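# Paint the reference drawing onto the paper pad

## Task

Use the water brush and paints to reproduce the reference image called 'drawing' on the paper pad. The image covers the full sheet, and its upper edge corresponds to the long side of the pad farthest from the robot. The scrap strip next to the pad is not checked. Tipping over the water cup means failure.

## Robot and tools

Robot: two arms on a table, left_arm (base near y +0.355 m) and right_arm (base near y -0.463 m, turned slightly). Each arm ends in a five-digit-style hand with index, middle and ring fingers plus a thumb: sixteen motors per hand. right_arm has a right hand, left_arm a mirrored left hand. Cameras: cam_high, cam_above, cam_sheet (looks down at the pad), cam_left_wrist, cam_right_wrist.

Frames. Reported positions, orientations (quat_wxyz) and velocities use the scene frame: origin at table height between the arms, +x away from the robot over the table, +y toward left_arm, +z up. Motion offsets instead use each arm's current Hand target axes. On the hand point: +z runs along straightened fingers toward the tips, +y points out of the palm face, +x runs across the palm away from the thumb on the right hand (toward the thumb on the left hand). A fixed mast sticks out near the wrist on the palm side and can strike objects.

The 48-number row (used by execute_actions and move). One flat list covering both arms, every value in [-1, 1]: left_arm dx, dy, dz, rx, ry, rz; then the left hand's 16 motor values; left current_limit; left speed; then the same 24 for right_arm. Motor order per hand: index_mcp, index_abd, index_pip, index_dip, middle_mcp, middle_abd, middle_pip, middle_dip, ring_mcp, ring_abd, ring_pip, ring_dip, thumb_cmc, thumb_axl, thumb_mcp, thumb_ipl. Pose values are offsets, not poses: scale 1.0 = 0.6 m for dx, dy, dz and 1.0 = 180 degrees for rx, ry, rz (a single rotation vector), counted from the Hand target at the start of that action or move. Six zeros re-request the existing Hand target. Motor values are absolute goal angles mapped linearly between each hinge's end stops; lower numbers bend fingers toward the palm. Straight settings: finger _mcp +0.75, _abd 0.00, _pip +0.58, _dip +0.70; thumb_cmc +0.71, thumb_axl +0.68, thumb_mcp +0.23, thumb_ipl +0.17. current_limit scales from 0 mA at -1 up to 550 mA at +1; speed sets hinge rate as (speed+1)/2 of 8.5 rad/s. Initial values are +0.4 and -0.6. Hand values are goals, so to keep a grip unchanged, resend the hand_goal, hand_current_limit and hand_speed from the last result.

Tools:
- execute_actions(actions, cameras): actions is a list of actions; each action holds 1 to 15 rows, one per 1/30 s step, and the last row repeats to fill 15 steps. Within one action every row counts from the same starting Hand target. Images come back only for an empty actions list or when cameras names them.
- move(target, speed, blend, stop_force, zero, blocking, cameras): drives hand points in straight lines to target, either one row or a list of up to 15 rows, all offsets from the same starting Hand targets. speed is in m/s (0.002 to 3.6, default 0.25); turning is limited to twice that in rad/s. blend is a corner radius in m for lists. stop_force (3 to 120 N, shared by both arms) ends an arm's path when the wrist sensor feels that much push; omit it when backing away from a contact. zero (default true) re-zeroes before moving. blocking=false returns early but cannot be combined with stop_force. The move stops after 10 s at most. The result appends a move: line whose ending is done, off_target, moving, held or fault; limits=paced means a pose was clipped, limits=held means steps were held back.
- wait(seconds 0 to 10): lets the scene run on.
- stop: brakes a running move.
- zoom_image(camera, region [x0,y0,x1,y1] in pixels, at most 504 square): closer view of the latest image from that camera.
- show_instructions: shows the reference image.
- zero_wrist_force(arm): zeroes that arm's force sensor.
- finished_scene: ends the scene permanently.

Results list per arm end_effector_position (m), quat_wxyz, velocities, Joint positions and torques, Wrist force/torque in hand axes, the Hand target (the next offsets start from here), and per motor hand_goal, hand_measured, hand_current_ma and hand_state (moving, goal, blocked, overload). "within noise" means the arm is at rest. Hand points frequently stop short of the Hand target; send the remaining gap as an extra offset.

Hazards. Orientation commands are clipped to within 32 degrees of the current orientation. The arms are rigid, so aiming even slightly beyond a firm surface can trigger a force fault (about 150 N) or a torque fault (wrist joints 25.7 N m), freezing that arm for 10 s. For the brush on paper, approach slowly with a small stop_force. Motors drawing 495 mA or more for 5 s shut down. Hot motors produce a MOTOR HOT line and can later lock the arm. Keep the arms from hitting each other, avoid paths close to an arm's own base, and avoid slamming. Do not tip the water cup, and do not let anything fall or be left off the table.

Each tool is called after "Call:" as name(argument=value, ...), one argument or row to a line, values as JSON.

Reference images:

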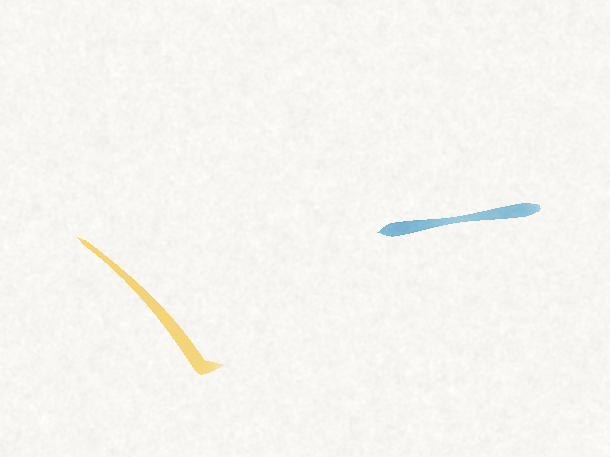

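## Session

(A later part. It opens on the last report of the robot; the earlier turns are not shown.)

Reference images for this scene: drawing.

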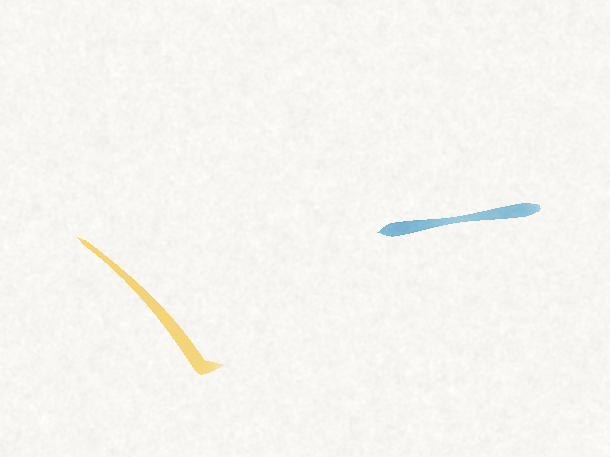

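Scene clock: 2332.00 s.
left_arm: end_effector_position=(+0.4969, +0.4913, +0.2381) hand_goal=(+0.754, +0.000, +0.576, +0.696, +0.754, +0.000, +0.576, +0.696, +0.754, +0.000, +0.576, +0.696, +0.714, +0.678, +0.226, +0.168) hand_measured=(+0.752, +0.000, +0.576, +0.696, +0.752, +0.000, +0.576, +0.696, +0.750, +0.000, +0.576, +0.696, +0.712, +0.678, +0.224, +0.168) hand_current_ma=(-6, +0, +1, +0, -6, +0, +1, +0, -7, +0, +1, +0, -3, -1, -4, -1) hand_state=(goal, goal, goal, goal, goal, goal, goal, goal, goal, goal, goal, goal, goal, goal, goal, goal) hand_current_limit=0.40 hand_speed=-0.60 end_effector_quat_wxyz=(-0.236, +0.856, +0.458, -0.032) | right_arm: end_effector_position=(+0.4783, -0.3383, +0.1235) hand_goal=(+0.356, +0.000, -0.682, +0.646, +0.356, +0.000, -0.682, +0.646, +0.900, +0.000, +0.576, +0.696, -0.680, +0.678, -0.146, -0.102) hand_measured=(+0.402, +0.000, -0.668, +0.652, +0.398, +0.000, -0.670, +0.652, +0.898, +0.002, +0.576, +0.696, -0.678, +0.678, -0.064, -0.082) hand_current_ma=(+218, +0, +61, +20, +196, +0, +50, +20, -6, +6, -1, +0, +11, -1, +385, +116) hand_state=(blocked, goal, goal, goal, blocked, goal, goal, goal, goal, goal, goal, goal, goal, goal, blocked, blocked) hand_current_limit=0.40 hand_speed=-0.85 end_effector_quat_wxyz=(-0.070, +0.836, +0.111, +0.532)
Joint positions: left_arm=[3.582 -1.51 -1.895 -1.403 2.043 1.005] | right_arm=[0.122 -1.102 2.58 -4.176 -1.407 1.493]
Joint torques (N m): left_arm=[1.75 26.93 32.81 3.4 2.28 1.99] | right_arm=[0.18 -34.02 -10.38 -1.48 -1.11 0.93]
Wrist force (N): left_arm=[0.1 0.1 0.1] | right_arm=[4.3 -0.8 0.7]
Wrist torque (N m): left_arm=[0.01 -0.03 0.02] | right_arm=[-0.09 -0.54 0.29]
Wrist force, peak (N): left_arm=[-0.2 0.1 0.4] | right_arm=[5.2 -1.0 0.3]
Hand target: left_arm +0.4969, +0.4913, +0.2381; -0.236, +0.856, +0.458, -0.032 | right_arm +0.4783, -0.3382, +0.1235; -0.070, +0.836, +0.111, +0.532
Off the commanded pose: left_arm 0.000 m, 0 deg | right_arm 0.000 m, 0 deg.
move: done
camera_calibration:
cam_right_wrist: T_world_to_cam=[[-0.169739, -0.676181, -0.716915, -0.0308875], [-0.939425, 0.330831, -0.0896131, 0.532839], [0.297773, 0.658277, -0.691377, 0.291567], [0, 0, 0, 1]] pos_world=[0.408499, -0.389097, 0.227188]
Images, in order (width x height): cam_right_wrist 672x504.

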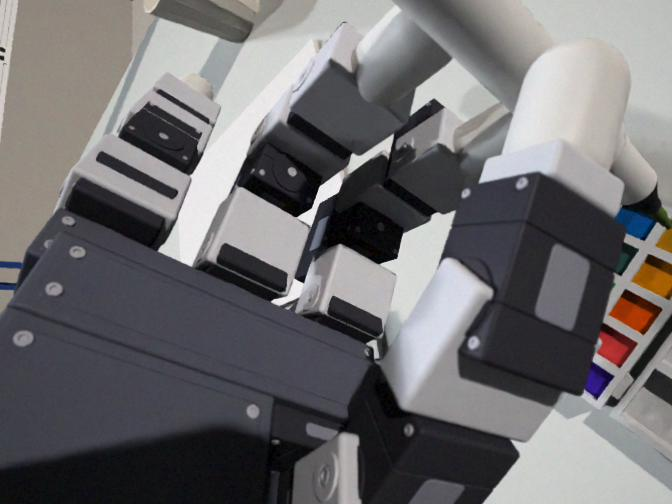

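Call:
move(
  target=[
    [0,0,0,0,0,0,0.754,0,0.576,0.696,0.754,0,0.576,0.696,0.754,0,0.576,0.696,0.714,0.678,0.226,0.168,0.4,-0.6,0.0265,-0.406,0.0948,0,0,0,0.356,0,-0.683,0.645,0.356,0,-0.683,0.645,0.9,0,0.576,0.696,-0.681,0.677,-0.146,-0.1027,0.4,-0.85],
    [0,0,0,0,0,0,0.754,0,0.576,0.696,0.754,0,0.576,0.696,0.754,0,0.576,0.696,0.714,0.678,0.226,0.168,0.4,-0.6,-0.0159,-0.4061,0.1146,0,0,0,0.356,0,-0.683,0.645,0.356,0,-0.683,0.645,0.9,0,0.576,0.696,-0.681,0.677,-0.146,-0.1027,0.4,-0.85],
  ],
  speed=[0.25,0.08],
  blend=[0.01,0],
  cameras=["cam_right_wrist"],
)

Call:
zoom_image(
  camera="cam_right_wrist",
  region=[572, 170, 672, 270],
)

Scene clock: 2347.03 s.
left_arm: end_effector_position=(+0.4969, +0.4913, +0.2381) hand_goal=(+0.754, +0.000, +0.576, +0.696, +0.754, +0.000, +0.576, +0.696, +0.754, +0.000, +0.576, +0.696, +0.714, +0.678, +0.226, +0.168) hand_measured=(+0.752, +0.000, +0.576, +0.696, +0.752, +0.000, +0.576, +0.696, +0.750, +0.000, +0.576, +0.696, +0.712, +0.678, +0.224, +0.168) hand_current_ma=(-6, +0, +1, +0, -6, +0, +1, +0, -7, +0, +1, +0, -3, -1, -4, -1) hand_state=(goal, goal, goal, goal, goal, goal, goal, goal, goal, goal, goal, goal, goal, goal, goal, goal) hand_current_limit=0.40 hand_speed=-0.60 end_effector_quat_wxyz=(-0.236, +0.856, +0.458, -0.032) | right_arm: end_effector_position=(+0.4711, -0.0878, +0.0857) hand_goal=(+0.356, +0.000, -0.682, +0.646, +0.356, +0.000, -0.682, +0.646, +0.900, +0.000, +0.576, +0.696, -0.680, +0.678, -0.146, -0.102) hand_measured=(+0.402, +0.000, -0.668, +0.652, +0.398, +0.000, -0.670, +0.652, +0.898, +0.002, +0.576, +0.696, -0.678, +0.678, -0.064, -0.082) hand_current_ma=(+218, +0, +61, +20, +196, +0, +50, +20, -6, +6, -1, +0, +11, -1, +385, +116) hand_state=(blocked, goal, goal, goal, blocked, goal, goal, goal, goal, goal, goal, goal, goal, goal, blocked, blocked) hand_current_limit=0.40 hand_speed=-0.85 end_effector_quat_wxyz=(-0.070, +0.836, +0.111, +0.532)
Joint positions: left_arm=[3.582 -1.51 -1.895 -1.403 2.043 1.005] | right_arm=[0.772 -0.857 2.079 -3.882 -1.992 1.781]
Joint torques (N m): left_arm=[2.32 27.3 33.27 3.45 2.12 1.76] | right_arm=[8.21 -39.33 -0.97 -2.01 -1.65 -2.02]
Wrist force (N): left_arm=[0.1 0.1 0.4] | right_arm=[4.2 -0.7 0.4]
Wrist torque (N m): left_arm=[-0.01 -0.01 0.02] | right_arm=[-0.05 -0.52 0.44]
Wrist force, peak (N): left_arm=[0.4 0.1 0.6] | right_arm=[5.0 -3.4 0.7]
Hand target: left_arm +0.4969, +0.4913, +0.2381; -0.236, +0.856, +0.458, -0.032 | right_arm +0.4710, -0.0878, +0.0857; -0.070, +0.836, +0.111, +0.532
Off the commanded pose: left_arm 0.000 m, 0 deg | right_arm 0.000 m, 0 deg.
move: done
camera_calibration:
cam_right_wrist: T_world_to_cam=[[-0.169651, -0.676161, -0.716955, 0.110133], [-0.939447, 0.330761, -0.0896425, 0.439725], [0.297754, 0.658334, -0.691332, 0.102715], [0, 0, 0, 1]] pos_world=[0.401199, -0.138597, 0.189388]
Images, in order (width x height): cam_right_wrist 672x504.

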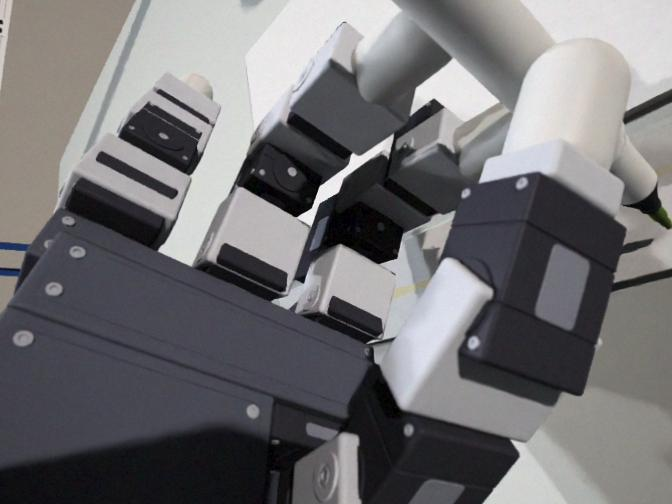

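Scaled by 5.040 from the camera's 672x504 image, which has a finer 960x720 frame.

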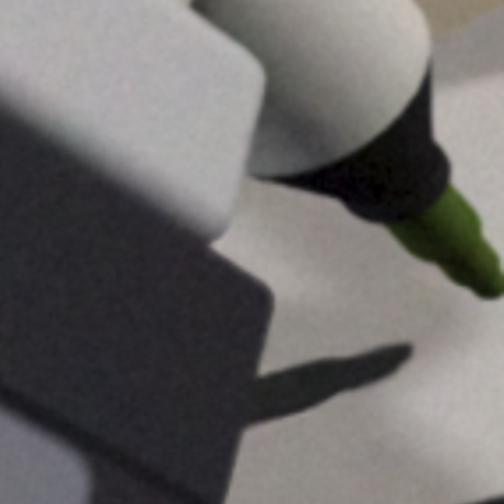

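Call:
move(
  target=[
    [0,0,0,0,0,0,0.754,0,0.576,0.696,0.754,0,0.576,0.696,0.754,0,0.576,0.696,0.714,0.678,0.226,0.168,0.4,-0.6,-0.01644,0,0.00767,0,0,0,0.356,0,-0.683,0.645,0.356,0,-0.683,0.645,0.9,0,0.576,0.696,-0.681,0.677,-0.146,-0.1027,0.4,-0.85],
    [0,0,0,0,0,0,0.754,0,0.576,0.696,0.754,0,0.576,0.696,0.754,0,0.576,0.696,0.714,0.678,0.226,0.168,0.4,-0.6,-0.0142,-0.01928,0.0124,0,0,0,0.356,0,-0.683,0.645,0.356,0,-0.683,0.645,0.9,0,0.576,0.696,-0.681,0.677,-0.146,-0.1027,0.4,-0.85],
    [0,0,0,0,0,0,0.754,0,0.576,0.696,0.754,0,0.576,0.696,0.754,0,0.576,0.696,0.714,0.678,0.226,0.168,0.4,-0.6,0.0252,-0.0225,-0.0051,0,0,0,0.356,0,-0.683,0.645,0.356,0,-0.683,0.645,0.9,0,0.576,0.696,-0.681,0.677,-0.146,-0.1027,0.4,-0.85],
    [0,0,0,0,0,0,0.754,0,0.576,0.696,0.754,0,0.576,0.696,0.754,0,0.576,0.696,0.714,0.678,0.226,0.168,0.4,-0.6,0.1192,-0.1637,0.1754,0,0,0,0.356,0,-0.683,0.645,0.356,0,-0.683,0.645,0.9,0,0.576,0.696,-0.681,0.677,-0.146,-0.1027,0.4,-0.85],
    [0,0,0,0,0,0,0.754,0,0.576,0.696,0.754,0,0.576,0.696,0.754,0,0.576,0.696,0.714,0.678,0.226,0.168,0.4,-0.6,0.095,-0.1637,0.1867,0,0,0,0.356,0,-0.683,0.645,0.356,0,-0.683,0.645,0.9,0,0.576,0.696,-0.681,0.677,-0.146,-0.1027,0.4,-0.85],
  ],
  speed=[0.04,0.03,0.08,0.2,0.06],
  blend=[0.0005,0.001,0.005,0.005,0],
  cameras=["cam_right_wrist","cam_sheet","cam_high","cam_above"],
)

Call:
zoom_image(
  camera="cam_right_wrist",
  region=[572, 170, 672, 270],
)

Call:
zoom_image(
  camera="cam_above",
  region=[300, 400, 420, 470],
)

Call:
zoom_image(
  camera="cam_sheet",
  region=[310, 345, 430, 415],
)

Scene clock: 2373.13 s.
left_arm: end_effector_position=(+0.4969, +0.4913, +0.2381) hand_goal=(+0.754, +0.000, +0.576, +0.696, +0.754, +0.000, +0.576, +0.696, +0.754, +0.000, +0.576, +0.696, +0.714, +0.678, +0.226, +0.168) hand_measured=(+0.752, +0.000, +0.576, +0.696, +0.752, +0.000, +0.576, +0.696, +0.750, +0.000, +0.576, +0.696, +0.712, +0.678, +0.224, +0.168) hand_current_ma=(-6, +0, +1, +0, -6, +0, +1, +0, -7, +0, +1, +0, -3, -1, -4, -1) hand_state=(goal, goal, goal, goal, goal, goal, goal, goal, goal, goal, goal, goal, goal, goal, goal, goal) hand_current_limit=0.40 hand_speed=-0.60 end_effector_quat_wxyz=(-0.236, +0.856, +0.458, -0.032) | right_arm: end_effector_position=(+0.5666, +0.0398, +0.0898) hand_goal=(+0.356, +0.000, -0.682, +0.646, +0.356, +0.000, -0.682, +0.646, +0.900, +0.000, +0.576, +0.696, -0.680, +0.678, -0.146, -0.102) hand_measured=(+0.402, +0.000, -0.668, +0.652, +0.398, +0.000, -0.670, +0.652, +0.898, +0.002, +0.576, +0.696, -0.678, +0.678, -0.064, -0.082) hand_current_ma=(+218, +0, +61, +20, +196, +0, +50, +20, -6, +6, -1, +0, +11, -1, +385, +116) hand_state=(blocked, goal, goal, goal, blocked, goal, goal, goal, goal, goal, goal, goal, goal, goal, blocked, blocked) hand_current_limit=0.40 hand_speed=-0.85 end_effector_quat_wxyz=(-0.070, +0.836, +0.111, +0.532)
Joint positions: left_arm=[3.582 -1.51 -1.895 -1.403 2.043 1.005] | right_arm=[0.822 -0.673 1.576 -3.551 -2.036 1.807]
Joint torques (N m): left_arm=[2 26.3 32.68 3.37 2.39 1.87] | right_arm=[-6.69 -63.36 -13.64 -0.98 0.81 -1.32]
Wrist force (N): left_arm=[0.0 0.0 0.2] | right_arm=[4.3 -0.9 0.6]
Wrist torque (N m): left_arm=[-0.01 0.00 0.00] | right_arm=[-0.10 -0.53 0.28]
Wrist force, peak (N): left_arm=[-0.1 -0.4 0.6] | right_arm=[5.5 -1.9 1.5]
Hand target: left_arm +0.4969, +0.4913, +0.2381; -0.236, +0.856, +0.458, -0.032 | right_arm +0.5667, +0.0398, +0.0898; -0.070, +0.836, +0.111, +0.532
Off the commanded pose: left_arm 0.000 m, 0 deg | right_arm 0.000 m, 0 deg.
move: done
camera_calibration:
cam_right_wrist: T_world_to_cam=[[-0.169661, -0.676209, -0.716908, 0.215564], [-0.939439, 0.330775, -0.0896734, 0.487701], [0.297773, 0.658277, -0.691377, -0.00692087], [0, 0, 0, 1]] pos_world=[0.496799, -0.0109972, 0.193488]
Images, in order (width x height): cam_high 672x504, cam_above 672x504, cam_sheet 672x504, cam_right_wrist 672x504.

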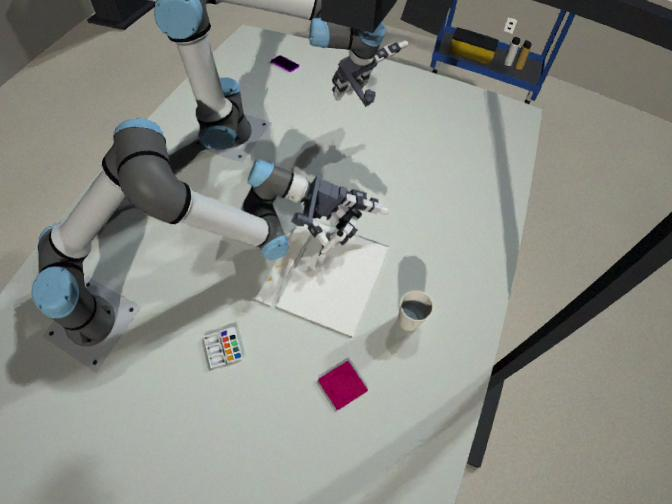

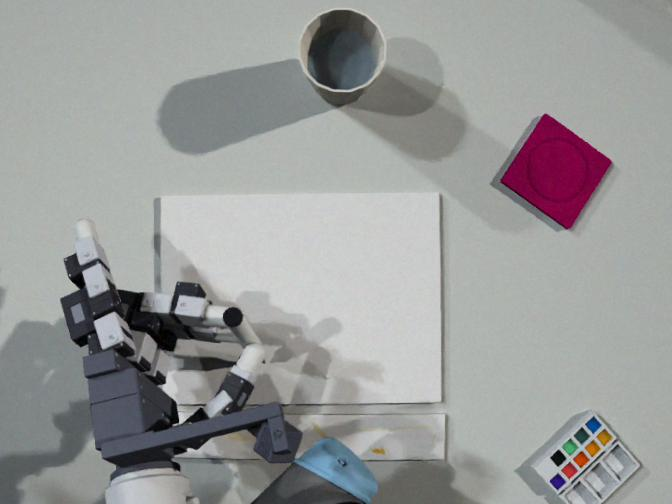

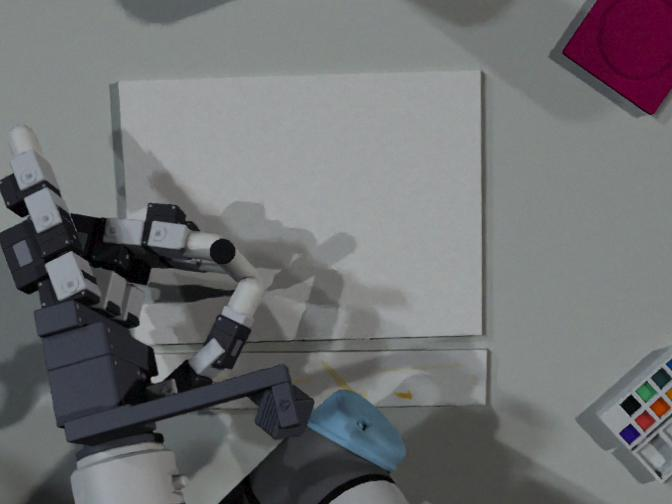

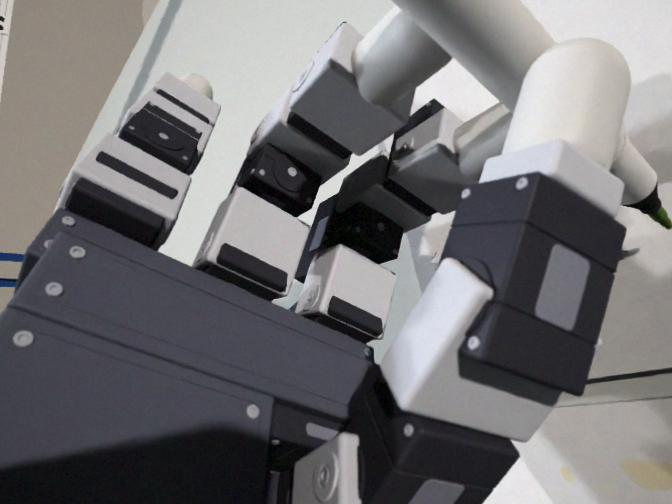

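Scaled by 5.040 from the camera's 672x504 image, which has a finer 960x720 frame.

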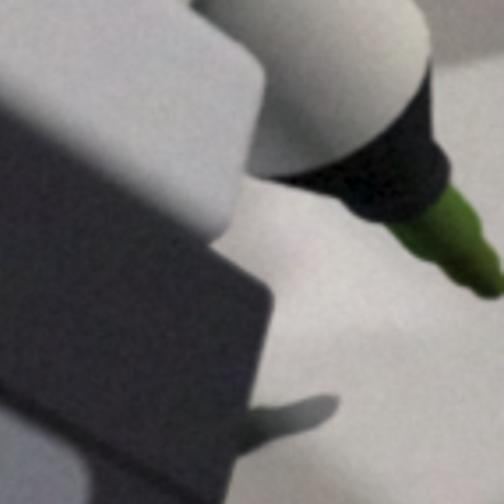

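Scaled by 4.200 from the camera's 672x504 image, which has a finer 960x720 frame.

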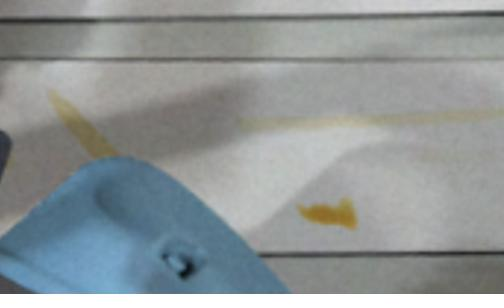

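Scaled by 4.200 from the camera's 672x504 image, which has a finer 960x720 frame.

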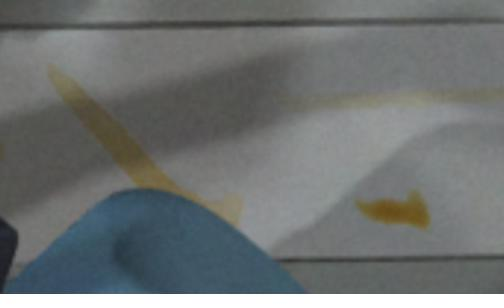

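Call:
move(
  target=[0,0,0,0,0,0,0.754,0,0.576,0.696,0.754,0,0.576,0.696,0.754,0,0.576,0.696,0.714,0.678,0.226,0.168,0.4,-0.6,-0.0075,0,0.0035,0,0,0,0.356,0,-0.683,0.645,0.356,0,-0.683,0.645,0.9,0,0.576,0.696,-0.681,0.677,-0.146,-0.1027,0.4,-0.85],
  speed=0.04,
  cameras=["cam_right_wrist","cam_high"],
)

Call:
zoom_image(
  camera="cam_right_wrist",
  region=[572, 170, 672, 270],
)

Call:
zoom_image(
  camera="cam_high",
  region=[260, 200, 400, 340],
)

Scene clock: 2399.83 s.
left_arm: end_effector_position=(+0.4969, +0.4913, +0.2381) hand_goal=(+0.754, +0.000, +0.576, +0.696, +0.754, +0.000, +0.576, +0.696, +0.754, +0.000, +0.576, +0.696, +0.714, +0.678, +0.226, +0.168) hand_measured=(+0.752, +0.000, +0.576, +0.696, +0.752, +0.000, +0.576, +0.696, +0.750, +0.000, +0.576, +0.696, +0.712, +0.678, +0.224, +0.168) hand_current_ma=(-6, +0, +1, +0, -6, +0, +1, +0, -7, +0, +1, +0, -3, -1, -4, -1) hand_state=(goal, goal, goal, goal, goal, goal, goal, goal, goal, goal, goal, goal, goal, goal, goal, goal) hand_current_limit=0.40 hand_speed=-0.60 end_effector_quat_wxyz=(-0.236, +0.856, +0.458, -0.032) | right_arm: end_effector_position=(+0.5667, +0.0398, +0.0848) hand_goal=(+0.356, +0.000, -0.682, +0.646, +0.356, +0.000, -0.682, +0.646, +0.900, +0.000, +0.576, +0.696, -0.680, +0.678, -0.146, -0.102) hand_measured=(+0.402, +0.000, -0.668, +0.652, +0.398, +0.000, -0.670, +0.652, +0.898, +0.002, +0.576, +0.696, -0.678, +0.678, -0.064, -0.082) hand_current_ma=(+218, +0, +61, +20, +196, +0, +50, +20, -6, +6, -1, +0, +11, -1, +385, +116) hand_state=(blocked, goal, goal, goal, blocked, goal, goal, goal, goal, goal, goal, goal, goal, goal, blocked, blocked) hand_current_limit=0.40 hand_speed=-0.85 end_effector_quat_wxyz=(-0.070, +0.836, +0.111, +0.532)
Joint positions: left_arm=[3.582 -1.51 -1.895 -1.403 2.043 1.005] | right_arm=[0.822 -0.664 1.575 -3.559 -2.036 1.807]
Joint torques (N m): left_arm=[2.49 27.53 32.54 3.5 2.3 1.88] | right_arm=[-6.18 -57.13 -17.89 -2.34 0.97 -1.59]
Wrist force (N): left_arm=[0.3 0.3 0.3] | right_arm=[4.0 -0.8 0.4]
Wrist torque (N m): left_arm=[0.01 -0.04 0.03] | right_arm=[-0.07 -0.50 0.27]
Wrist force, peak (N): left_arm=[0.0 0.3 0.7] | right_arm=[4.4 -1.1 0.5]
Hand target: left_arm +0.4969, +0.4913, +0.2381; -0.236, +0.856, +0.458, -0.032 | right_arm +0.5667, +0.0398, +0.0849; -0.070, +0.836, +0.111, +0.532
Off the commanded pose: left_arm 0.000 m, 0 deg | right_arm 0.000 m, 0 deg.
move: done
camera_calibration:
cam_right_wrist: T_world_to_cam=[[-0.169608, -0.676228, -0.716903, 0.211952], [-0.939449, 0.330738, -0.0897138, 0.487264], [0.297774, 0.658277, -0.691377, -0.0103779], [0, 0, 0, 1]] pos_world=[0.496799, -0.0109972, 0.188488]
Images, in order (width x height): cam_high 672x504, cam_right_wrist 672x504.

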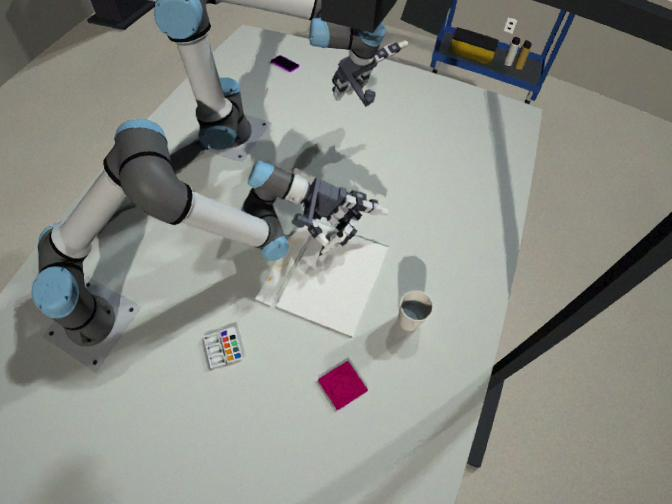

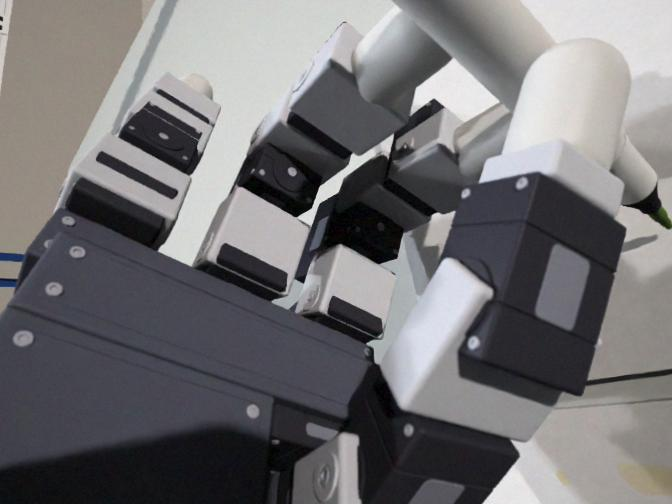

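Scaled by 5.040 from the camera's 672x504 image, which has a finer 960x720 frame.

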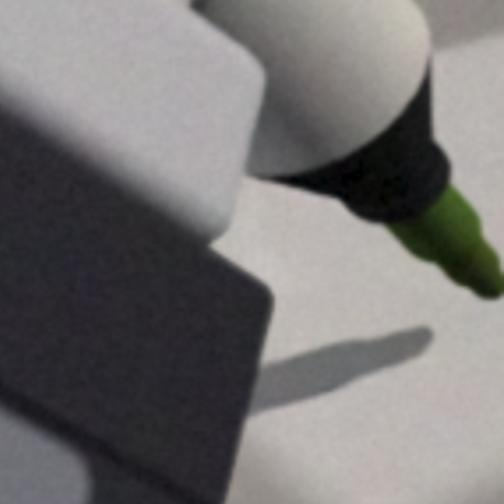

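Scaled by 3.600 from the camera's 672x504 image, which has a finer 960x720 frame.

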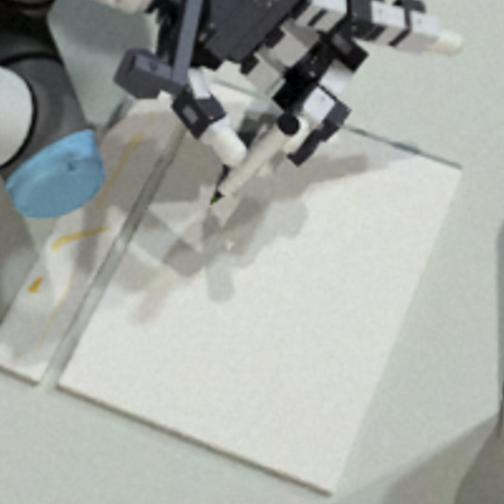

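Call:
execute_actions(
  actions=[],
  cameras=["cam_sheet","cam_right_wrist"],
)

Scene clock: 2451.53 s.
left_arm: end_effector_position=(+0.4969, +0.4913, +0.2381) hand_goal=(+0.754, +0.000, +0.576, +0.696, +0.754, +0.000, +0.576, +0.696, +0.754, +0.000, +0.576, +0.696, +0.714, +0.678, +0.226, +0.168) hand_measured=(+0.752, +0.000, +0.576, +0.696, +0.752, +0.000, +0.576, +0.696, +0.750, +0.000, +0.576, +0.696, +0.712, +0.678, +0.224, +0.168) hand_current_ma=(-6, +0, +1, +0, -6, +0, +1, +0, -7, +0, +1, +0, -3, -1, -4, -1) hand_state=(goal, goal, goal, goal, goal, goal, goal, goal, goal, goal, goal, goal, goal, goal, goal, goal) hand_current_limit=0.40 hand_speed=-0.60 end_effector_quat_wxyz=(-0.236, +0.856, +0.458, -0.032) | right_arm: end_effector_position=(+0.5667, +0.0398, +0.0849) hand_goal=(+0.356, +0.000, -0.682, +0.646, +0.356, +0.000, -0.682, +0.646, +0.900, +0.000, +0.576, +0.696, -0.680, +0.678, -0.146, -0.102) hand_measured=(+0.402, +0.000, -0.668, +0.652, +0.398, +0.000, -0.670, +0.652, +0.898, +0.002, +0.576, +0.696, -0.678, +0.678, -0.064, -0.082) hand_current_ma=(+218, +0, +61, +20, +196, +0, +50, +20, -6, +6, -1, +0, +11, -1, +385, +116) hand_state=(blocked, goal, goal, goal, blocked, goal, goal, goal, goal, goal, goal, goal, goal, goal, blocked, blocked) hand_current_limit=0.40 hand_speed=-0.85 end_effector_quat_wxyz=(-0.070, +0.836, +0.111, +0.532)
Joint positions: left_arm=[3.582 -1.51 -1.895 -1.403 2.043 1.005] | right_arm=[0.822 -0.664 1.575 -3.559 -2.036 1.807]
Joint velocities: within noise
Joint torques (N m): left_arm=[2.04 27.28 33.29 3.36 2.15 1.95] | right_arm=[-6.4 -63.95 -8.97 -0.69 0.5 -1.73]
Wrist force (N): left_arm=[0.0 0.0 0.2] | right_arm=[4.0 -0.7 0.3]
Wrist torque (N m): left_arm=[0.00 0.00 0.01] | right_arm=[-0.06 -0.49 0.26]
Wrist force, peak (N): left_arm=[-0.2 0.5 0.5] | right_arm=[4.4 -0.7 0.6]
Hand target: left_arm +0.4969, +0.4913, +0.2381; -0.236, +0.856, +0.458, -0.032 | right_arm +0.5667, +0.0398, +0.0849; -0.070, +0.836, +0.111, +0.532
Off the commanded pose: left_arm 0.000 m, 0 deg | right_arm 0.000 m, 0 deg.
camera_calibration:
cam_right_wrist: T_world_to_cam=[[-0.169608, -0.676228, -0.716903, 0.212024], [-0.939449, 0.330738, -0.0897138, 0.487273], [0.297774, 0.658277, -0.691377, -0.0103088], [0, 0, 0, 1]] pos_world=[0.496799, -0.0109972, 0.188588]
Images, in order (width x height): cam_sheet 672x504, cam_right_wrist 672x504.

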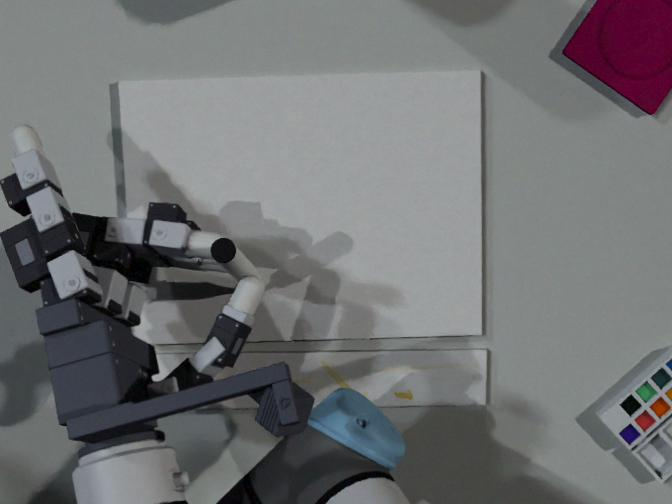

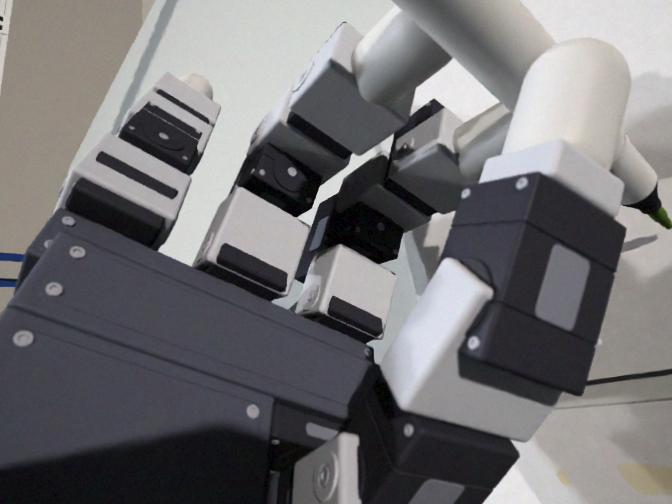

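Call:
move(
  target=[
    [0,0,0,0,0,0,0.754,0,0.576,0.696,0.754,0,0.576,0.696,0.754,0,0.576,0.696,0.714,0.678,0.226,0.168,0.4,-0.6,0.0302,0,-0.0141,0,0,0,0.356,0,-0.683,0.645,0.356,0,-0.683,0.645,0.9,0,0.576,0.696,-0.681,0.677,-0.146,-0.1027,0.4,-0.85],
    [0,0,0,0,0,0,0.754,0,0.576,0.696,0.754,0,0.576,0.696,0.754,0,0.576,0.696,0.714,0.678,0.226,0.168,0.4,-0.6,-0.0699,0.2594,-0.2274,0,0,0,0.356,0,-0.683,0.645,0.356,0,-0.683,0.645,0.9,0,0.576,0.696,-0.681,0.677,-0.146,-0.1027,0.4,-0.85],
    [0,0,0,0,0,0,0.754,0,0.576,0.696,0.754,0,0.576,0.696,0.754,0,0.576,0.696,0.714,0.678,0.226,0.168,0.4,-0.6,-0.10686,0.25939,-0.21019,0,0,0,0.356,0,-0.683,0.645,0.356,0,-0.683,0.645,0.9,0,0.576,0.696,-0.681,0.677,-0.146,-0.1027,0.4,-0.85],
    [0,0,0,0,0,0,0.754,0,0.576,0.696,0.754,0,0.576,0.696,0.754,0,0.576,0.696,0.714,0.678,0.226,0.168,0.4,-0.6,-0.11755,0.2513,-0.20281,0,0,0,0.356,0,-0.683,0.645,0.356,0,-0.683,0.645,0.9,0,0.576,0.696,-0.681,0.677,-0.146,-0.1027,0.4,-0.85],
    [0,0,0,0,0,0,0.754,0,0.576,0.696,0.754,0,0.576,0.696,0.754,0,0.576,0.696,0.714,0.678,0.226,0.168,0.4,-0.6,-0.11046,0.18666,-0.18781,0,0,0,0.356,0,-0.683,0.645,0.356,0,-0.683,0.645,0.9,0,0.576,0.696,-0.681,0.677,-0.146,-0.1027,0.4,-0.85],
    [0,0,0,0,0,0,0.754,0,0.576,0.696,0.754,0,0.576,0.696,0.754,0,0.576,0.696,0.714,0.678,0.226,0.168,0.4,-0.6,-0.09584,0.17378,-0.19079,0,0,0,0.356,0,-0.683,0.645,0.356,0,-0.683,0.645,0.9,0,0.576,0.696,-0.681,0.677,-0.146,-0.1027,0.4,-0.85],
    [0,0,0,0,0,0,0.754,0,0.576,0.696,0.754,0,0.576,0.696,0.754,0,0.576,0.696,0.714,0.678,0.226,0.168,0.4,-0.6,-0.06044,0.17299,-0.20706,0,0,0,0.356,0,-0.683,0.645,0.356,0,-0.683,0.645,0.9,0,0.576,0.696,-0.681,0.677,-0.146,-0.1027,0.4,-0.85],
  ],
  speed=[0.1,0.25,0.06,0.04,0.04,0.04,0.1],
  blend=[0.01,0.005,0,0.002,0.003,0.002,0],
  cameras=["cam_high","cam_sheet","cam_right_wrist"],
)

Scene clock: 2500.33 s.
left_arm: end_effector_position=(+0.4969, +0.4913, +0.2381) hand_goal=(+0.754, +0.000, +0.576, +0.696, +0.754, +0.000, +0.576, +0.696, +0.754, +0.000, +0.576, +0.696, +0.714, +0.678, +0.226, +0.168) hand_measured=(+0.752, +0.000, +0.576, +0.696, +0.752, +0.000, +0.576, +0.696, +0.750, +0.000, +0.576, +0.696, +0.712, +0.678, +0.224, +0.168) hand_current_ma=(-6, +0, +1, +0, -6, +0, +1, +0, -7, +0, +1, +0, -3, -1, -4, -1) hand_state=(goal, goal, goal, goal, goal, goal, goal, goal, goal, goal, goal, goal, goal, goal, goal, goal) hand_current_limit=0.40 hand_speed=-0.60 end_effector_quat_wxyz=(-0.236, +0.856, +0.458, -0.032) | right_arm: end_effector_position=(+0.4702, -0.0938, +0.1046) hand_goal=(+0.356, +0.000, -0.682, +0.646, +0.356, +0.000, -0.682, +0.646, +0.900, +0.000, +0.576, +0.696, -0.680, +0.678, -0.146, -0.102) hand_measured=(+0.402, +0.000, -0.668, +0.652, +0.398, +0.000, -0.670, +0.652, +0.898, +0.002, +0.576, +0.696, -0.678, +0.678, -0.064, -0.082) hand_current_ma=(+218, +0, +61, +20, +196, +0, +50, +20, -6, +6, -1, +0, +11, -1, +385, +116) hand_state=(blocked, goal, goal, goal, blocked, goal, goal, goal, goal, goal, goal, goal, goal, goal, blocked, blocked) hand_current_limit=0.40 hand_speed=-0.85 end_effector_quat_wxyz=(-0.070, +0.836, +0.111, +0.532)
Joint positions: left_arm=[3.582 -1.51 -1.895 -1.403 2.043 1.005] | right_arm=[0.763 -0.91 2.1 -3.851 -1.984 1.777]
Joint torques (N m): left_arm=[2.53 28.41 32.55 3.48 2.26 1.88] | right_arm=[7.62 -45.2 -15.32 -2.59 -1.47 1.04]
Wrist force (N): left_arm=[-0.2 0.0 0.3] | right_arm=[4.1 -0.8 0.6]
Wrist torque (N m): left_arm=[-0.02 0.03 0.00] | right_arm=[-0.07 -0.51 0.26]
Wrist force, peak (N): left_arm=[0.3 0.2 0.7] | right_arm=[5.7 -2.4 1.2]
Hand target: left_arm +0.4969, +0.4913, +0.2381; -0.236, +0.856, +0.458, -0.032 | right_arm +0.4703, -0.0938, +0.1046; -0.070, +0.836, +0.111, +0.532
Off the commanded pose: left_arm 0.000 m, 0 deg | right_arm 0.000 m, 0 deg.
move: done
camera_calibration:
cam_right_wrist: T_world_to_cam=[[-0.169739, -0.676181, -0.716915, 0.119514], [-0.939425, 0.330831, -0.0896131, 0.442647], [0.297773, 0.658277, -0.691377, 0.119963], [0, 0, 0, 1]] pos_world=[0.400399, -0.144597, 0.208288]
Images, in order (width x height): cam_high 672x504, cam_sheet 672x504, cam_right_wrist 672x504.

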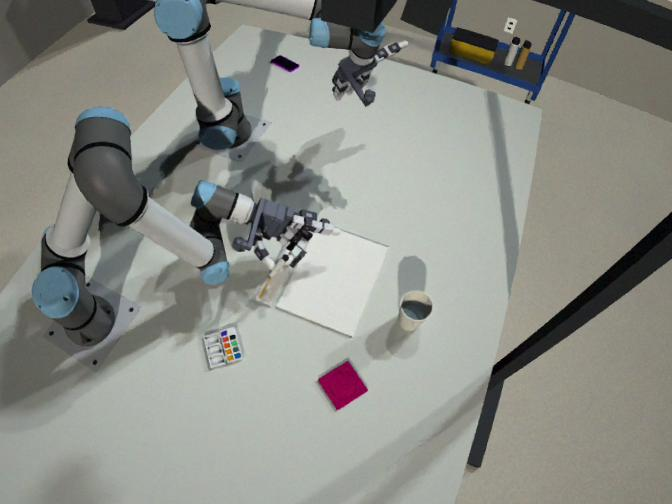

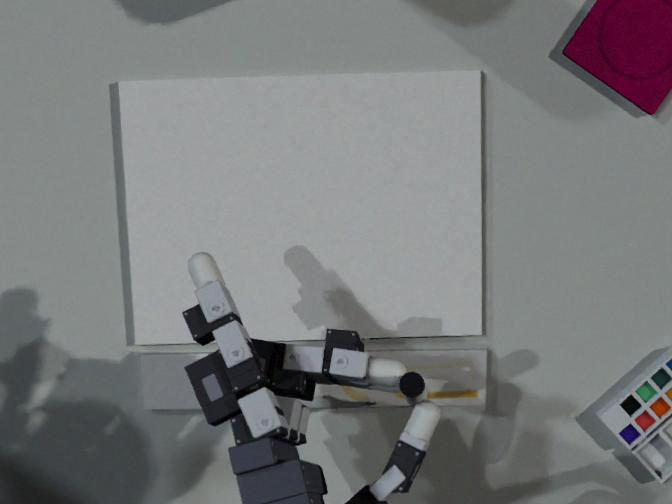

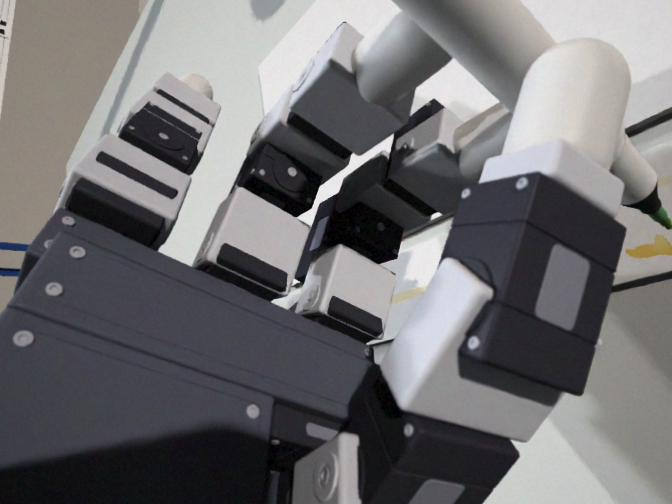

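Call:
zoom_image(
  camera="cam_sheet",
  region=[380, 340, 500, 430],
)

Call:
zoom_image(
  camera="cam_right_wrist",
  region=[572, 170, 672, 270],
)

Scaled by 4.200 from the camera's 672x504 image, which has a finer 960x720 frame.

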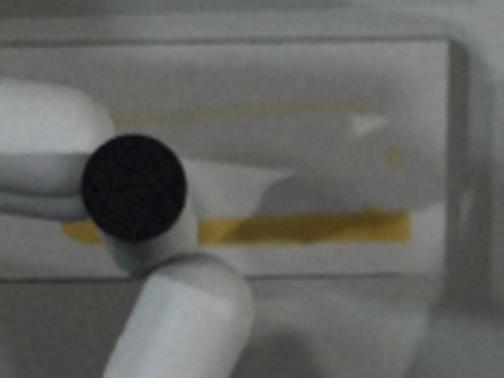

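Scaled by 5.040 from the camera's 672x504 image, which has a finer 960x720 frame.

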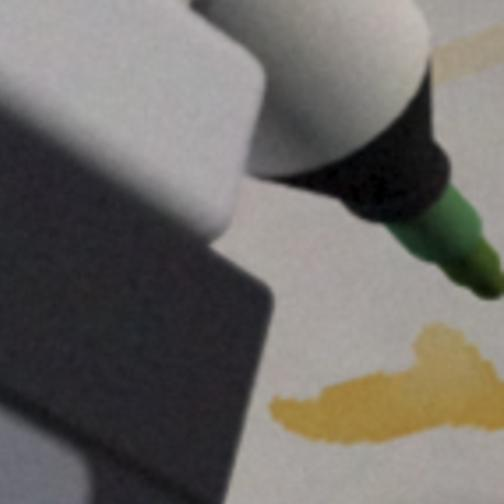

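Call:
move(
  target=[
    [0,0,0,0,0,0,0.754,0,0.576,0.696,0.754,0,0.576,0.696,0.754,0,0.576,0.696,0.714,0.678,0.226,0.168,0.4,-0.6,0.19506,0.00697,-0.03649,0,0,0,0.356,0,-0.683,0.645,0.356,0,-0.683,0.645,0.9,0,0.576,0.696,-0.681,0.677,-0.146,-0.1027,0.4,-0.85],
    [0,0,0,0,0,0,0.754,0,0.576,0.696,0.754,0,0.576,0.696,0.754,0,0.576,0.696,0.714,0.678,0.226,0.168,0.4,-0.6,0.46244,0.08371,0.47532,0,0.1389,0,0.356,0,-0.683,0.645,0.356,0,-0.683,0.645,0.9,0,0.576,0.696,-0.681,0.677,-0.146,-0.1027,0.4,-0.85],
    [0,0,0,0,0,0,0.754,0,0.576,0.696,0.754,0,0.576,0.696,0.754,0,0.576,0.696,0.714,0.678,0.226,0.168,0.4,-0.6,0.32274,0.08349,0.54051,0,0.1389,0,0.356,0,-0.683,0.645,0.356,0,-0.683,0.645,0.9,0,0.576,0.696,-0.681,0.677,-0.146,-0.1027,0.4,-0.85],
  ],
  speed=[0.25,0.25,0.08],
  blend=[0.03,0,0],
  cameras=["cam_high","cam_sheet","cam_right_wrist"],
)

Call:
zoom_image(
  camera="cam_sheet",
  region=[120, 340, 500, 430],
)

Call:
zoom_image(
  camera="cam_sheet",
  region=[380, 340, 500, 430],
)

Scene clock: 2533.17 s.
left_arm: end_effector_position=(+0.4969, +0.4913, +0.2381) hand_goal=(+0.754, +0.000, +0.576, +0.696, +0.754, +0.000, +0.576, +0.696, +0.754, +0.000, +0.576, +0.696, +0.714, +0.678, +0.226, +0.168) hand_measured=(+0.752, +0.000, +0.576, +0.696, +0.752, +0.000, +0.576, +0.696, +0.750, +0.000, +0.576, +0.696, +0.712, +0.678, +0.224, +0.168) hand_current_ma=(-6, +0, +1, +0, -6, +0, +1, +0, -7, +0, +1, +0, -3, -1, -4, -1) hand_state=(goal, goal, goal, goal, goal, goal, goal, goal, goal, goal, goal, goal, goal, goal, goal, goal) hand_current_limit=0.40 hand_speed=-0.60 end_effector_quat_wxyz=(-0.236, +0.856, +0.458, -0.032) | right_arm: end_effector_position=(+0.8461, -0.0441, +0.1429) hand_goal=(+0.356, +0.000, -0.682, +0.646, +0.356, +0.000, -0.682, +0.646, +0.900, +0.000, +0.576, +0.696, -0.680, +0.678, -0.146, -0.102) hand_measured=(+0.402, +0.000, -0.668, +0.652, +0.398, +0.000, -0.670, +0.652, +0.898, +0.002, +0.576, +0.696, -0.678, +0.678, -0.064, -0.082) hand_current_ma=(+218, +0, +61, +20, +196, +0, +50, +20, -6, +6, -1, +0, +11, -1, +385, +116) hand_state=(blocked, goal, goal, goal, blocked, goal, goal, goal, goal, goal, goal, goal, goal, goal, blocked, blocked) hand_current_limit=0.40 hand_speed=-0.85 end_effector_quat_wxyz=(-0.093, +0.701, +0.093, +0.701)
Joint positions: left_arm=[3.582 -1.51 -1.895 -1.403 2.043 1.005] | right_arm=[0.496 -0.298 0.897 -3.74 -1.763 1.57]
Joint torques (N m): left_arm=[1.27 27.27 32.23 3.41 2.27 1.79] | right_arm=[8.02 -74.56 -11.34 -0.51 -1.07 -0.13]
Wrist force (N): left_arm=[-0.3 0.1 0.2] | right_arm=[4.5 -1.3 1.2]
Wrist torque (N m): left_arm=[0.01 0.03 -0.01] | right_arm=[-0.24 -0.52 0.43]
Wrist force, peak (N): left_arm=[-0.1 0.4 0.5] | right_arm=[5.5 -1.2 1.2]
Hand target: left_arm +0.4969, +0.4913, +0.2381; -0.236, +0.856, +0.458, -0.032 | right_arm +0.8461, -0.0441, +0.1429; -0.093, +0.701, +0.093, +0.701
Off the commanded pose: left_arm 0.000 m, 0 deg | right_arm 0.000 m, 0 deg.
move: done
camera_calibration:
cam_right_wrist: T_world_to_cam=[[0.153833, -0.588753, -0.79354, -0.0146339], [-0.828639, 0.360591, -0.428172, 0.738712], [0.538231, 0.723425, -0.432393, -0.235727], [0, 0, 0, 1]] pos_world=[0.741253, -0.104458, 0.202756]
Images, in order (width x height): cam_high 672x504, cam_sheet 672x504, cam_right_wrist 672x504.

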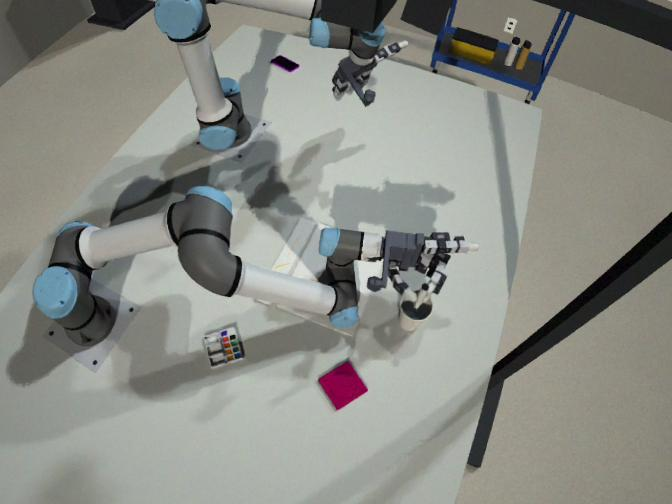

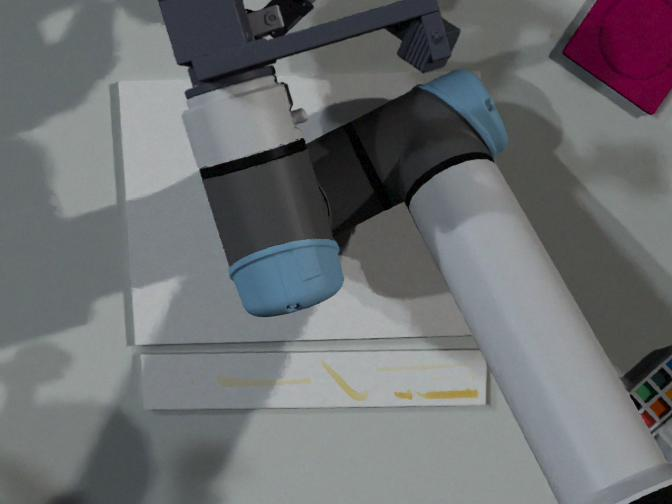

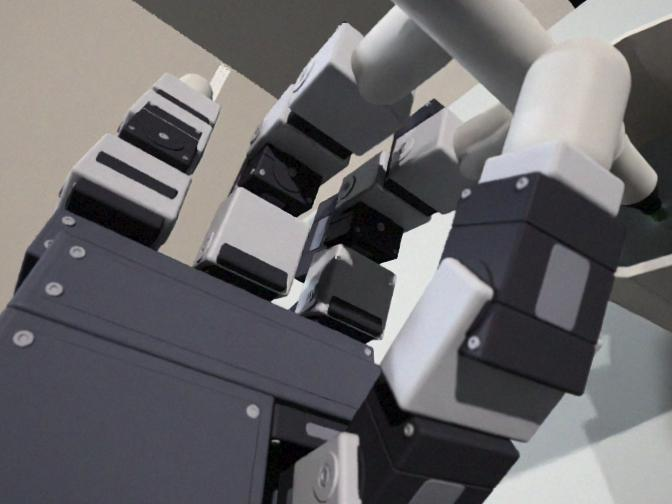

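Scaled by 1.326 from the camera's 672x504 image, which has a finer 960x720 frame.

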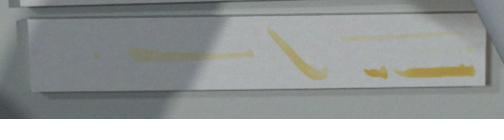

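Scaled by 4.200 from the camera's 672x504 image, which has a finer 960x720 frame.

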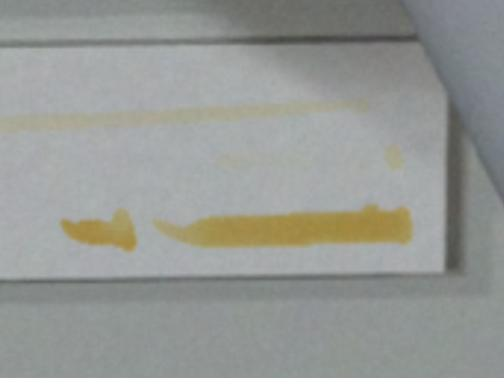

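Call:
zoom_image(
  camera="cam_sheet",
  region=[260, 340, 380, 430],
)

Call:
show_instructions(
)

Scaled by 4.200 from the camera's 672x504 image, which has a finer 960x720 frame.

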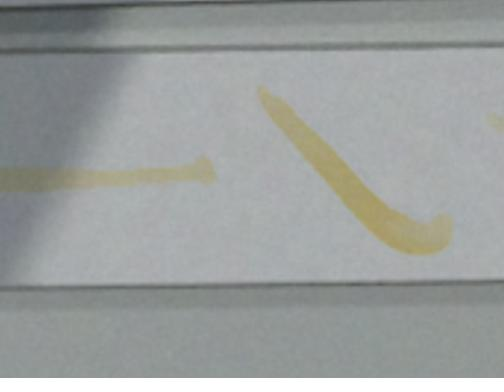

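Reference images for this scene: drawing.

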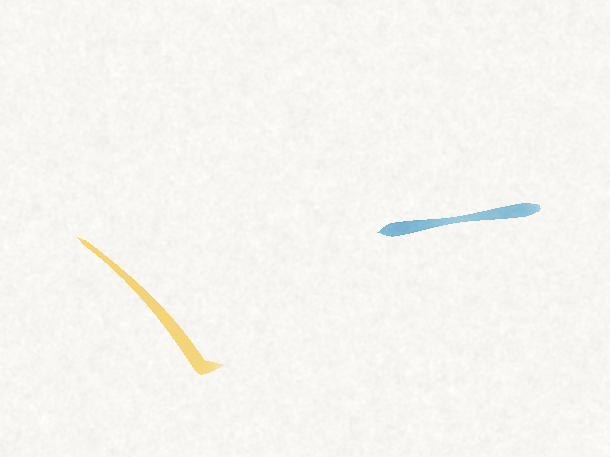

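Call:
move(
  target=[
    [0,0,0,0,0,0,0.754,0,0.576,0.696,0.754,0,0.576,0.696,0.754,0,0.576,0.696,0.714,0.678,0.226,0.168,0.4,-0.6,0.15,0,0,0,0,0,0.356,0,-0.683,0.645,0.356,0,-0.683,0.645,0.9,0,0.576,0.696,-0.681,0.677,-0.146,-0.1027,0.4,-0.85],
    [0,0,0,0,0,0,0.754,0,0.576,0.696,0.754,0,0.576,0.696,0.754,0,0.576,0.696,0.714,0.678,0.226,0.168,0.4,-0.6,0.0617,0.00056,-0.63238,0,-0.1389,0,0.356,0,-0.683,0.645,0.356,0,-0.683,0.645,0.9,0,0.576,0.696,-0.681,0.677,-0.146,-0.1027,0.4,-0.85],
    [0,0,0,0,0,0,0.754,0,0.576,0.696,0.754,0,0.576,0.696,0.754,0,0.576,0.696,0.714,0.678,0.226,0.168,0.4,-0.6,-0.0667,0.00056,-0.63238,0,-0.1389,0,0.356,0,-0.683,0.645,0.356,0,-0.683,0.645,0.9,0,0.576,0.696,-0.681,0.677,-0.146,-0.1027,0.4,-0.85],
  ],
  speed=[0.08,0.25,0.12],
  blend=[0.01,0.02,0],
  cameras=["cam_right_wrist"],
)

Call:
zoom_image(
  camera="cam_right_wrist",
  region=[572, 170, 672, 270],
)

Scene clock: 2563.93 s.
left_arm: end_effector_position=(+0.4969, +0.4913, +0.2381) hand_goal=(+0.754, +0.000, +0.576, +0.696, +0.754, +0.000, +0.576, +0.696, +0.754, +0.000, +0.576, +0.696, +0.714, +0.678, +0.226, +0.168) hand_measured=(+0.752, +0.000, +0.576, +0.696, +0.752, +0.000, +0.576, +0.696, +0.750, +0.000, +0.576, +0.696, +0.712, +0.678, +0.224, +0.168) hand_current_ma=(-6, +0, +1, +0, -6, +0, +1, +0, -7, +0, +1, +0, -3, -1, -4, -1) hand_state=(goal, goal, goal, goal, goal, goal, goal, goal, goal, goal, goal, goal, goal, goal, goal, goal) hand_current_limit=0.40 hand_speed=-0.60 end_effector_quat_wxyz=(-0.236, +0.856, +0.458, -0.032) | right_arm: end_effector_position=(+0.4799, -0.1434, +0.1032) hand_goal=(+0.356, +0.000, -0.682, +0.646, +0.356, +0.000, -0.682, +0.646, +0.900, +0.000, +0.576, +0.696, -0.680, +0.678, -0.146, -0.102) hand_measured=(+0.402, +0.000, -0.668, +0.652, +0.398, +0.000, -0.670, +0.652, +0.898, +0.002, +0.576, +0.696, -0.678, +0.678, -0.064, -0.082) hand_current_ma=(+218, +0, +61, +20, +196, +0, +50, +20, -6, +6, -1, +0, +11, -1, +385, +116) hand_state=(blocked, goal, goal, goal, blocked, goal, goal, goal, goal, goal, goal, goal, goal, goal, blocked, blocked) hand_current_limit=0.40 hand_speed=-0.85 end_effector_quat_wxyz=(-0.070, +0.836, +0.111, +0.532)
Joint positions: left_arm=[3.582 -1.51 -1.895 -1.403 2.043 1.005] | right_arm=[0.66 -0.938 2.198 -3.94 -1.892 1.726]
Joint torques (N m): left_arm=[2 27.4 33.07 3.55 2.29 1.81] | right_arm=[-3.1 -26.01 1.93 -3.82 -1.47 -1.33]
Wrist force (N): left_arm=[0.2 0.2 0.2] | right_arm=[4.2 -0.7 0.5]
Wrist torque (N m): left_arm=[0.01 -0.02 0.03] | right_arm=[-0.07 -0.52 0.43]
Wrist force, peak (N): left_arm=[0.1 0.4 0.6] | right_arm=[5.2 -1.3 3.2]
Hand target: left_arm +0.4969, +0.4913, +0.2381; -0.236, +0.856, +0.458, -0.032 | right_arm +0.4799, -0.1434, +0.1031; -0.070, +0.836, +0.111, +0.532
Off the commanded pose: left_arm 0.000 m, 0 deg | right_arm 0.000 m, 0 deg.
move: done
camera_calibration:
cam_right_wrist: T_world_to_cam=[[-0.169551, -0.676141, -0.716997, 0.0865666], [-0.939459, 0.330711, -0.089709, 0.468054], [0.297775, 0.658379, -0.691279, 0.148755], [0, 0, 0, 1]] pos_world=[0.410099, -0.194197, 0.206888]
Images, in order (width x height): cam_right_wrist 672x504.

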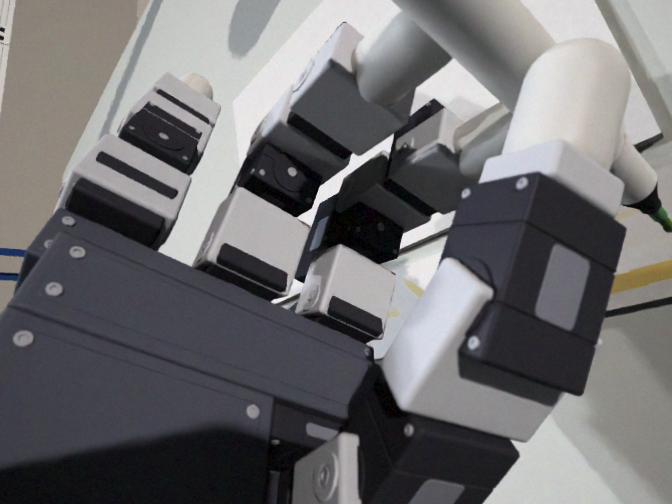

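Scaled by 5.040 from the camera's 672x504 image, which has a finer 960x720 frame.

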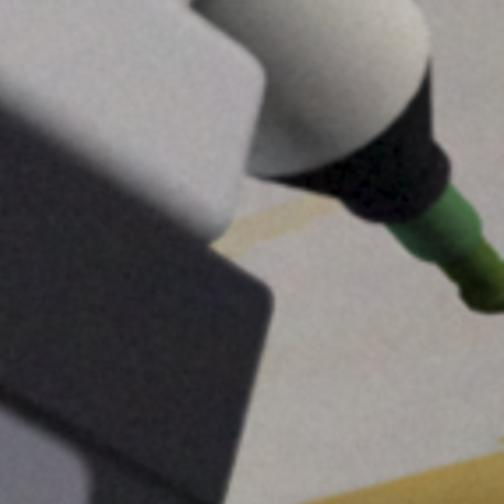

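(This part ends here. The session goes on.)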